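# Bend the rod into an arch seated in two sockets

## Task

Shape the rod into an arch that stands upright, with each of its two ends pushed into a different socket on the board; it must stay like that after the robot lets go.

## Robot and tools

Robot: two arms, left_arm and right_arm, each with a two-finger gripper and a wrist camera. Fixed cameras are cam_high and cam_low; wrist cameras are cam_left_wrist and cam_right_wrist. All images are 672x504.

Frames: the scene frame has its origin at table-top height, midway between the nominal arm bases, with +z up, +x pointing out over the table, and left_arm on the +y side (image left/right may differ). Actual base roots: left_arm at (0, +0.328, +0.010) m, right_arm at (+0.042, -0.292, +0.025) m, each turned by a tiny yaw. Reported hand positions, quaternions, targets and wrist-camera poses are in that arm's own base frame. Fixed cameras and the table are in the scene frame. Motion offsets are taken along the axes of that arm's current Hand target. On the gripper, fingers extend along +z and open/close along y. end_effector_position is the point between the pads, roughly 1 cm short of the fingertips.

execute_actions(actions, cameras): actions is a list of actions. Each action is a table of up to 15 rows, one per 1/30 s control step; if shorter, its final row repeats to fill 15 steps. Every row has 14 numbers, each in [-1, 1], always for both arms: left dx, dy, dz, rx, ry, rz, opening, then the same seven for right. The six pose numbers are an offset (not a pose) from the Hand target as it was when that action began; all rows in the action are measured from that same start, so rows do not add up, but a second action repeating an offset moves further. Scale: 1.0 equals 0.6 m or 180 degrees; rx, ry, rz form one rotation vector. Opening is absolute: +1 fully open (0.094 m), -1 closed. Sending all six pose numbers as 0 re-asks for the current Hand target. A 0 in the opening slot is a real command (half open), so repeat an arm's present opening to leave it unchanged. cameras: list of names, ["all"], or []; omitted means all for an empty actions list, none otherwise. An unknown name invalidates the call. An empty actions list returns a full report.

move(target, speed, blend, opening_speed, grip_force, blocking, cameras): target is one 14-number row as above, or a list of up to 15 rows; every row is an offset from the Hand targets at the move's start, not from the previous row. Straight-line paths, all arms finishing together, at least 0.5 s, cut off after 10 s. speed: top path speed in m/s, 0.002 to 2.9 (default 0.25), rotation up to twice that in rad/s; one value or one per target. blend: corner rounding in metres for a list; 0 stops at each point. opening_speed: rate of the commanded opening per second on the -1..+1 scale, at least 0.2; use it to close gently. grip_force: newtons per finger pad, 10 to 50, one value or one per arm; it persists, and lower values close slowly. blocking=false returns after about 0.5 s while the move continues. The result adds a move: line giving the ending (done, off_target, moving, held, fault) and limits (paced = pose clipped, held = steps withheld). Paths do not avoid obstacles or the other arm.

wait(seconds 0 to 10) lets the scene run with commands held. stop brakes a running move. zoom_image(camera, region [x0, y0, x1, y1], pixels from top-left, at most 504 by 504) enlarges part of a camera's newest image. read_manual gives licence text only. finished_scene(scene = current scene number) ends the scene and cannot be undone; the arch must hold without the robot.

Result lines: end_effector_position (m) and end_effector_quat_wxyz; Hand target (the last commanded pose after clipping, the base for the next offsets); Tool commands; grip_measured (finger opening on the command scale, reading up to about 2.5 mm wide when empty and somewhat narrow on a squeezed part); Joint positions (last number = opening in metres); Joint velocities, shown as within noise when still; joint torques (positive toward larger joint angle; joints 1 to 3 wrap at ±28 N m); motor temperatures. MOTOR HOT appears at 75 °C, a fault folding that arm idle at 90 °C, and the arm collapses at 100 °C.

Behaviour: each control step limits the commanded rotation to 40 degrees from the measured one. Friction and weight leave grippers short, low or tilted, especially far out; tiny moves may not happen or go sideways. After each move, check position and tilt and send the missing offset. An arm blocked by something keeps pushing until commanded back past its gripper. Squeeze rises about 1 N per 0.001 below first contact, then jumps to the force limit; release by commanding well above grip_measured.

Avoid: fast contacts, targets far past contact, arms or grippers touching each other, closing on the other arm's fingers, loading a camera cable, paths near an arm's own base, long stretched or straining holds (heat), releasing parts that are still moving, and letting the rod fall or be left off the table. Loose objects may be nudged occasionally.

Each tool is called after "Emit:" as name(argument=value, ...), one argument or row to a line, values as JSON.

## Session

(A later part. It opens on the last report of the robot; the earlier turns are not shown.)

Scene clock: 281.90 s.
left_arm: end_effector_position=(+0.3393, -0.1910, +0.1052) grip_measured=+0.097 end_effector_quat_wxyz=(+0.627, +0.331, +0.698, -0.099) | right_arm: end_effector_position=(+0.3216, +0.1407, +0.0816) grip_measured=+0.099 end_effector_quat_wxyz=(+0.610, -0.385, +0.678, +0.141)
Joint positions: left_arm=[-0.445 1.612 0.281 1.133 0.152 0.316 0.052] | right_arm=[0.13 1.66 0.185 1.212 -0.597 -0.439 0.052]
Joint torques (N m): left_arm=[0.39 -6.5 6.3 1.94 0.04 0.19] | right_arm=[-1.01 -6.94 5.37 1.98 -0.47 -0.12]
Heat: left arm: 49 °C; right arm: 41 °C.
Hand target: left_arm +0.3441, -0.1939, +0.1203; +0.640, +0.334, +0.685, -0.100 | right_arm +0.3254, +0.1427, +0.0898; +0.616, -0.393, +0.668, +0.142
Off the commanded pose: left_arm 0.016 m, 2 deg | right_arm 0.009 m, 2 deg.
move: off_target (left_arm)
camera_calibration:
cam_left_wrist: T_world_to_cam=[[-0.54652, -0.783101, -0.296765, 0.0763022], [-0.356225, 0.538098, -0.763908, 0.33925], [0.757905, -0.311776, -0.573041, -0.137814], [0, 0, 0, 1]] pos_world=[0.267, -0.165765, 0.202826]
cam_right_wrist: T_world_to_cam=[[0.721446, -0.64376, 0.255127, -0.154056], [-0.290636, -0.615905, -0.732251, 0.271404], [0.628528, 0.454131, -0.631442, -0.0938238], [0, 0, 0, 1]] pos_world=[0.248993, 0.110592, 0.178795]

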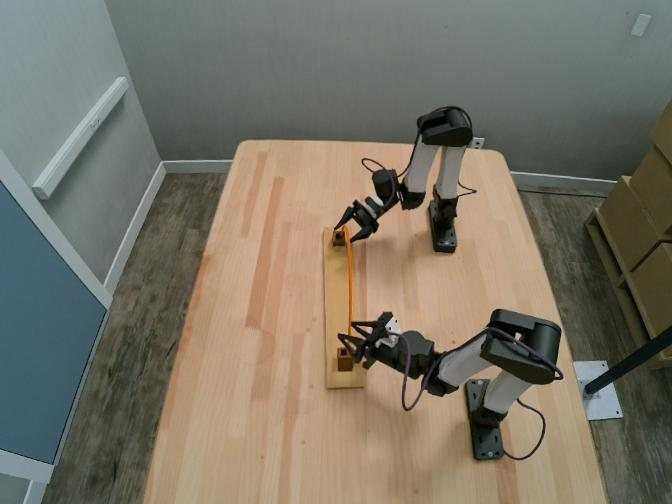

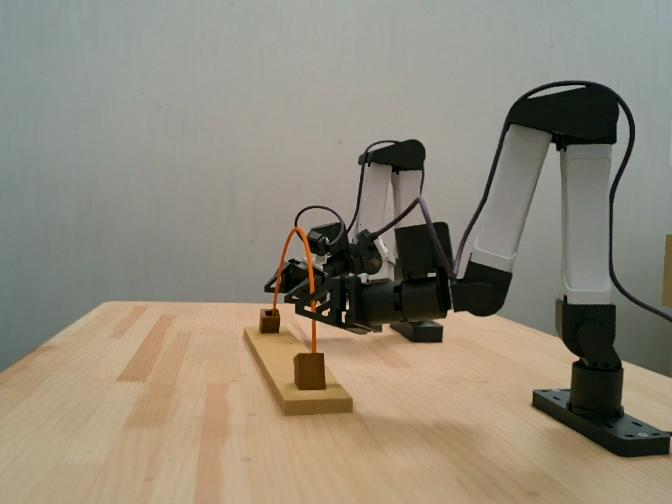

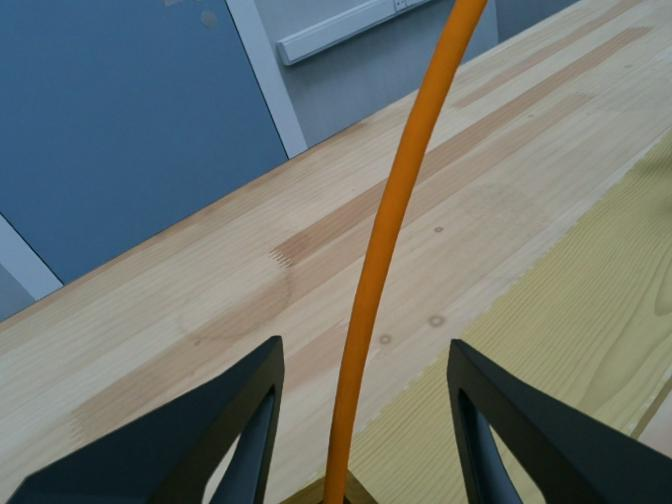

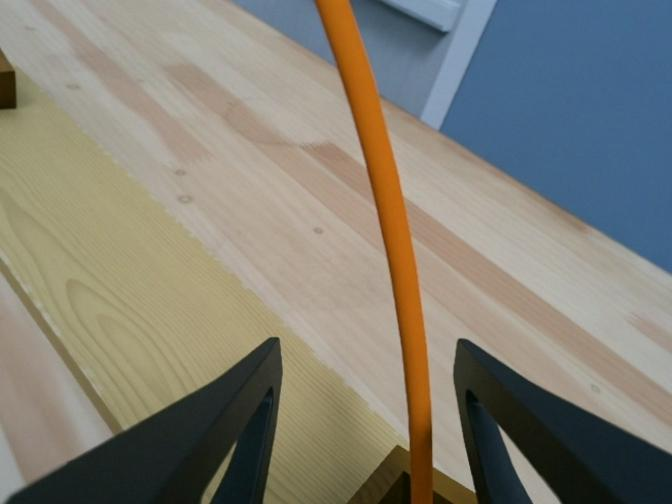

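Emit:
move(
  target=[-0.05, 0, -0.0833, 0, 0, 0, 0.1, -0.05, 0, -0.0833, 0, 0, 0, 0.1],
  cameras=["all"],
  speed=0.06,
)

Emit:
zoom_image(
  camera="cam_low",
  region=[230, 180, 370, 420],
)

Scene clock: 288.10 s.
left_arm: end_effector_position=(+0.3030, -0.1751, +0.1527) grip_measured=+0.097 end_effector_quat_wxyz=(+0.638, +0.331, +0.688, -0.102) | right_arm: end_effector_position=(+0.2906, +0.1191, +0.1275) grip_measured=+0.099 end_effector_quat_wxyz=(+0.619, -0.387, +0.670, +0.137)
Joint positions: left_arm=[-0.445 1.149 0.22 0.76 0.159 0.316 0.052] | right_arm=[0.022 1.139 0.145 0.733 -0.703 -0.476 0.052]
Joint torques (N m): left_arm=[-0.14 -3.48 6.32 1.95 -0.03 0.18] | right_arm=[-1.13 -3.59 6.06 1.92 -0.5 -0.11]
Heat: left arm: 48 °C; right arm: 41 °C.
Hand target: left_arm +0.3024, -0.1756, +0.1567; +0.640, +0.334, +0.685, -0.100 | right_arm +0.2878, +0.1196, +0.1279; +0.616, -0.393, +0.668, +0.142
Off the commanded pose: left_arm 0.004 m, 1 deg | right_arm 0.003 m, 1 deg.
move: done
camera_calibration:
cam_left_wrist: T_world_to_cam=[[-0.544723, -0.783116, -0.300011, 0.0829497], [-0.332383, 0.530057, -0.780103, 0.347837], [0.769934, -0.325222, -0.549028, -0.0877572], [0, 0, 0, 1]] pos_world=[0.228367, -0.147955, 0.248054]
cam_right_wrist: T_world_to_cam=[[0.716331, -0.642276, 0.272672, -0.158286], [-0.270482, -0.615827, -0.739997, 0.277821], [0.643202, 0.45633, -0.614861, -0.0422179], [0, 0, 0, 1]] pos_world=[0.215686, 0.0886915, 0.222789]

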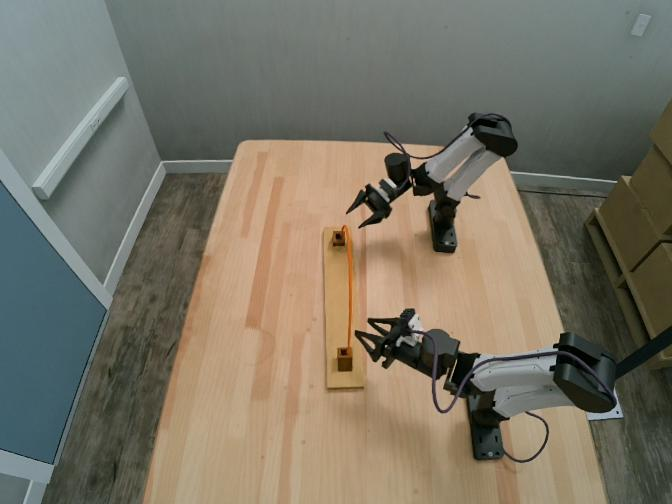

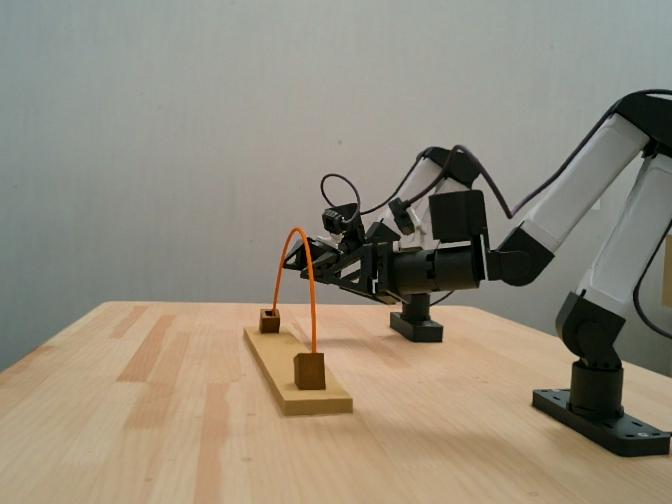

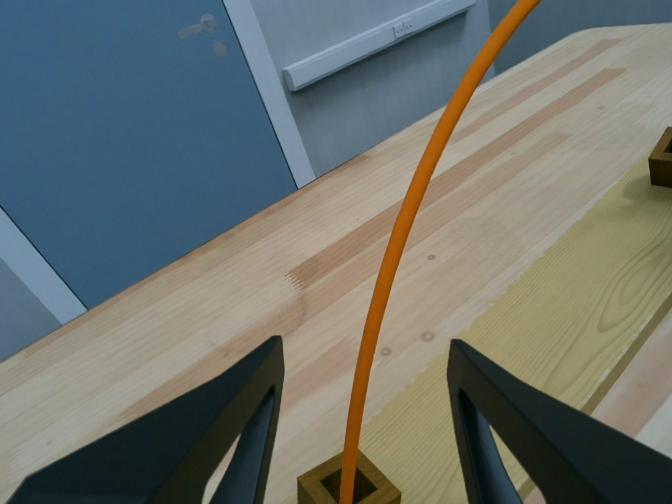

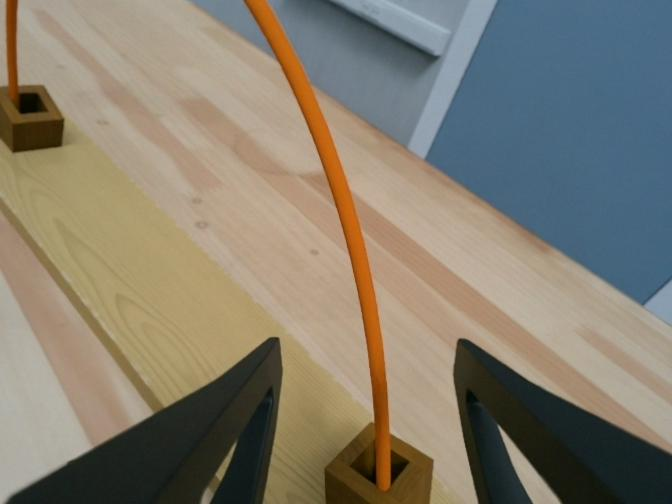

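Scaled by 2.100 from the camera's 672x504 image, which has a finer 960x720 frame.

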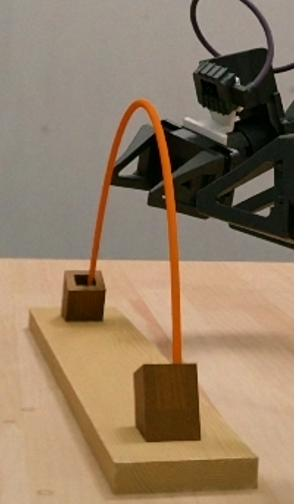

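Emit:
zoom_image(
  camera="cam_right_wrist",
  region=[300, 400, 460, 504],
)

Emit:
zoom_image(
  camera="cam_left_wrist",
  region=[270, 400, 430, 504],
)

Scaled by 3.150 from the camera's 672x504 image, which has a finer 960x720 frame.

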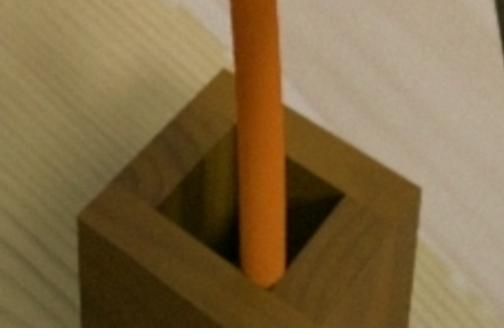

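Scaled by 3.150 from the camera's 672x504 image, which has a finer 960x720 frame.

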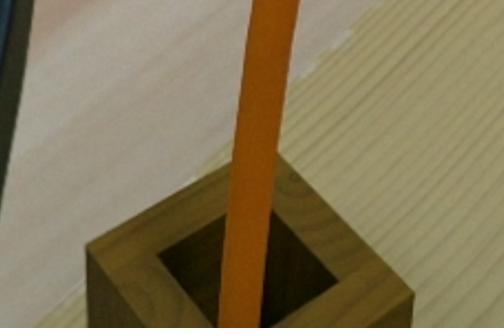

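Emit:
move(
  target=[-0.0532, 0.0578, -0.101, 0, 0, 0, 0.1, -0.052, -0.0437, -0.1085, 0, 0, 0, 0.1],
  cameras=["all"],
  speed=0.1,
)

Emit:
zoom_image(
  camera="cam_low",
  region=[230, 180, 370, 420],
)

Emit:
zoom_image(
  camera="cam_high",
  region=[300, 210, 400, 400],
)

Scene clock: 297.60 s.
left_arm: end_effector_position=(+0.2715, -0.1245, +0.1931) grip_measured=+0.097 end_effector_quat_wxyz=(+0.632, +0.326, +0.695, -0.102) | right_arm: end_effector_position=(+0.2576, +0.0689, +0.1674) grip_measured=+0.099 end_effector_quat_wxyz=(+0.613, -0.385, +0.676, +0.139)
Joint positions: left_arm=[-0.212 0.656 0.273 0.188 0.38 0.352 0.052] | right_arm=[-0.335 0.752 0.274 0.054 -1.036 -0.665 0.052]
Joint torques (N m): left_arm=[0.4 -0.14 9.76 1.91 0.09 0.24] | right_arm=[-1.11 0.23 9.91 1.69 -0.68 -0.13]
Heat: left arm: 48 °C; right arm: 41 °C.
Hand target: left_arm +0.2723, -0.1257, +0.2067; +0.640, +0.334, +0.685, -0.100 | right_arm +0.2578, +0.0696, +0.1779; +0.616, -0.393, +0.668, +0.142
Off the commanded pose: left_arm 0.014 m, 2 deg | right_arm 0.011 m, 1 deg.
move: off_target (left_arm, right_arm)
camera_calibration:
cam_left_wrist: T_world_to_cam=[[-0.542272, -0.788636, -0.289816, 0.114255], [-0.351325, 0.526164, -0.774417, 0.345576], [0.763225, -0.318126, -0.562392, -0.0195536], [0, 0, 0, 1]] pos_world=[0.198291, -0.0979444, 0.289736]
cam_right_wrist: T_world_to_cam=[[0.718466, -0.644909, 0.260575, -0.176067], [-0.286202, -0.61554, -0.734302, 0.27058], [0.633952, 0.452994, -0.626818, 0.0311537], [0, 0, 0, 1]] pos_world=[0.184189, 0.0388928, 0.264094]

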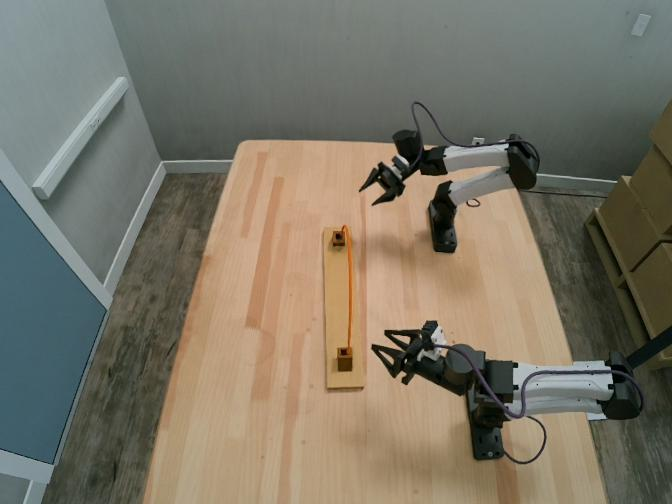

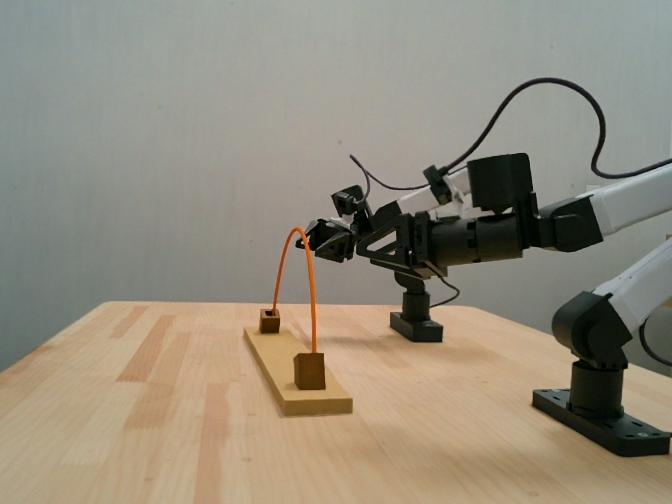

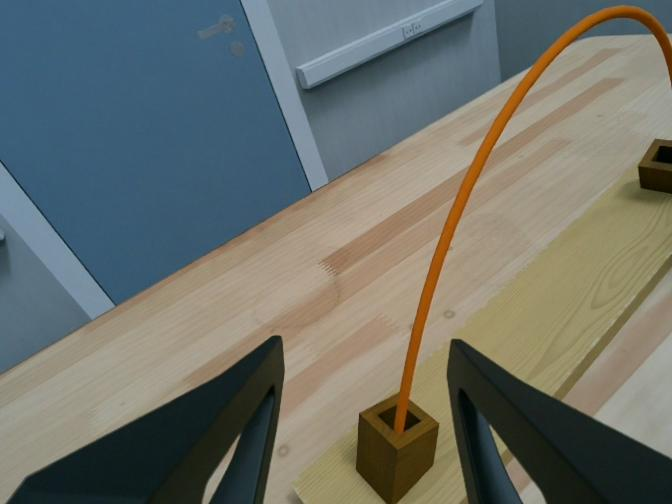

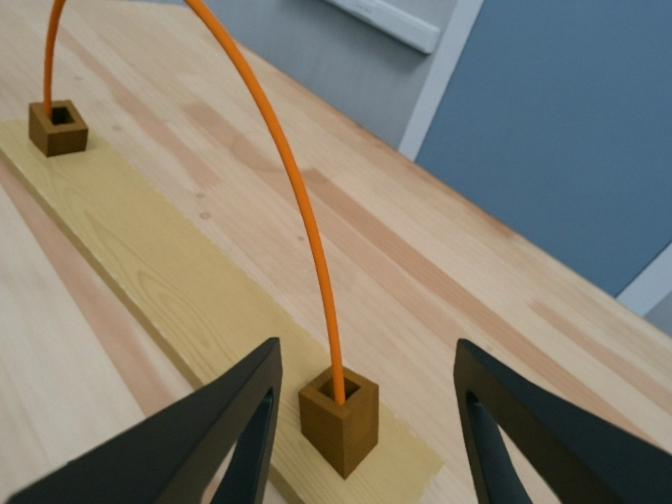

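Scaled by 2.100 from the camera's 672x504 image, which has a finer 960x720 frame.

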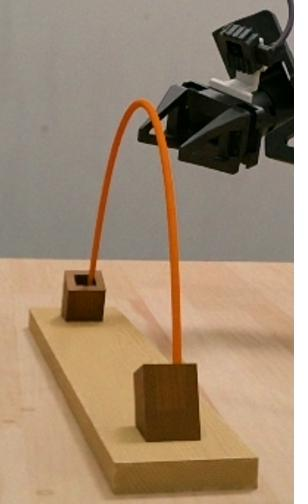

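Scaled by 2.653 from the camera's 672x504 image, which has a finer 960x720 frame.

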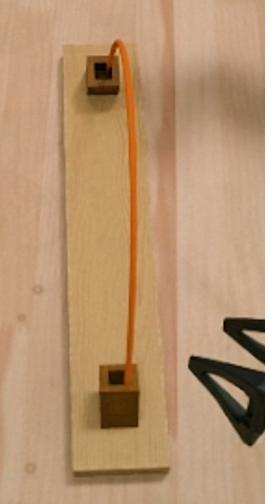

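Emit:
finished_scene(
  scene=1,
)

The scene is finished: the task was done.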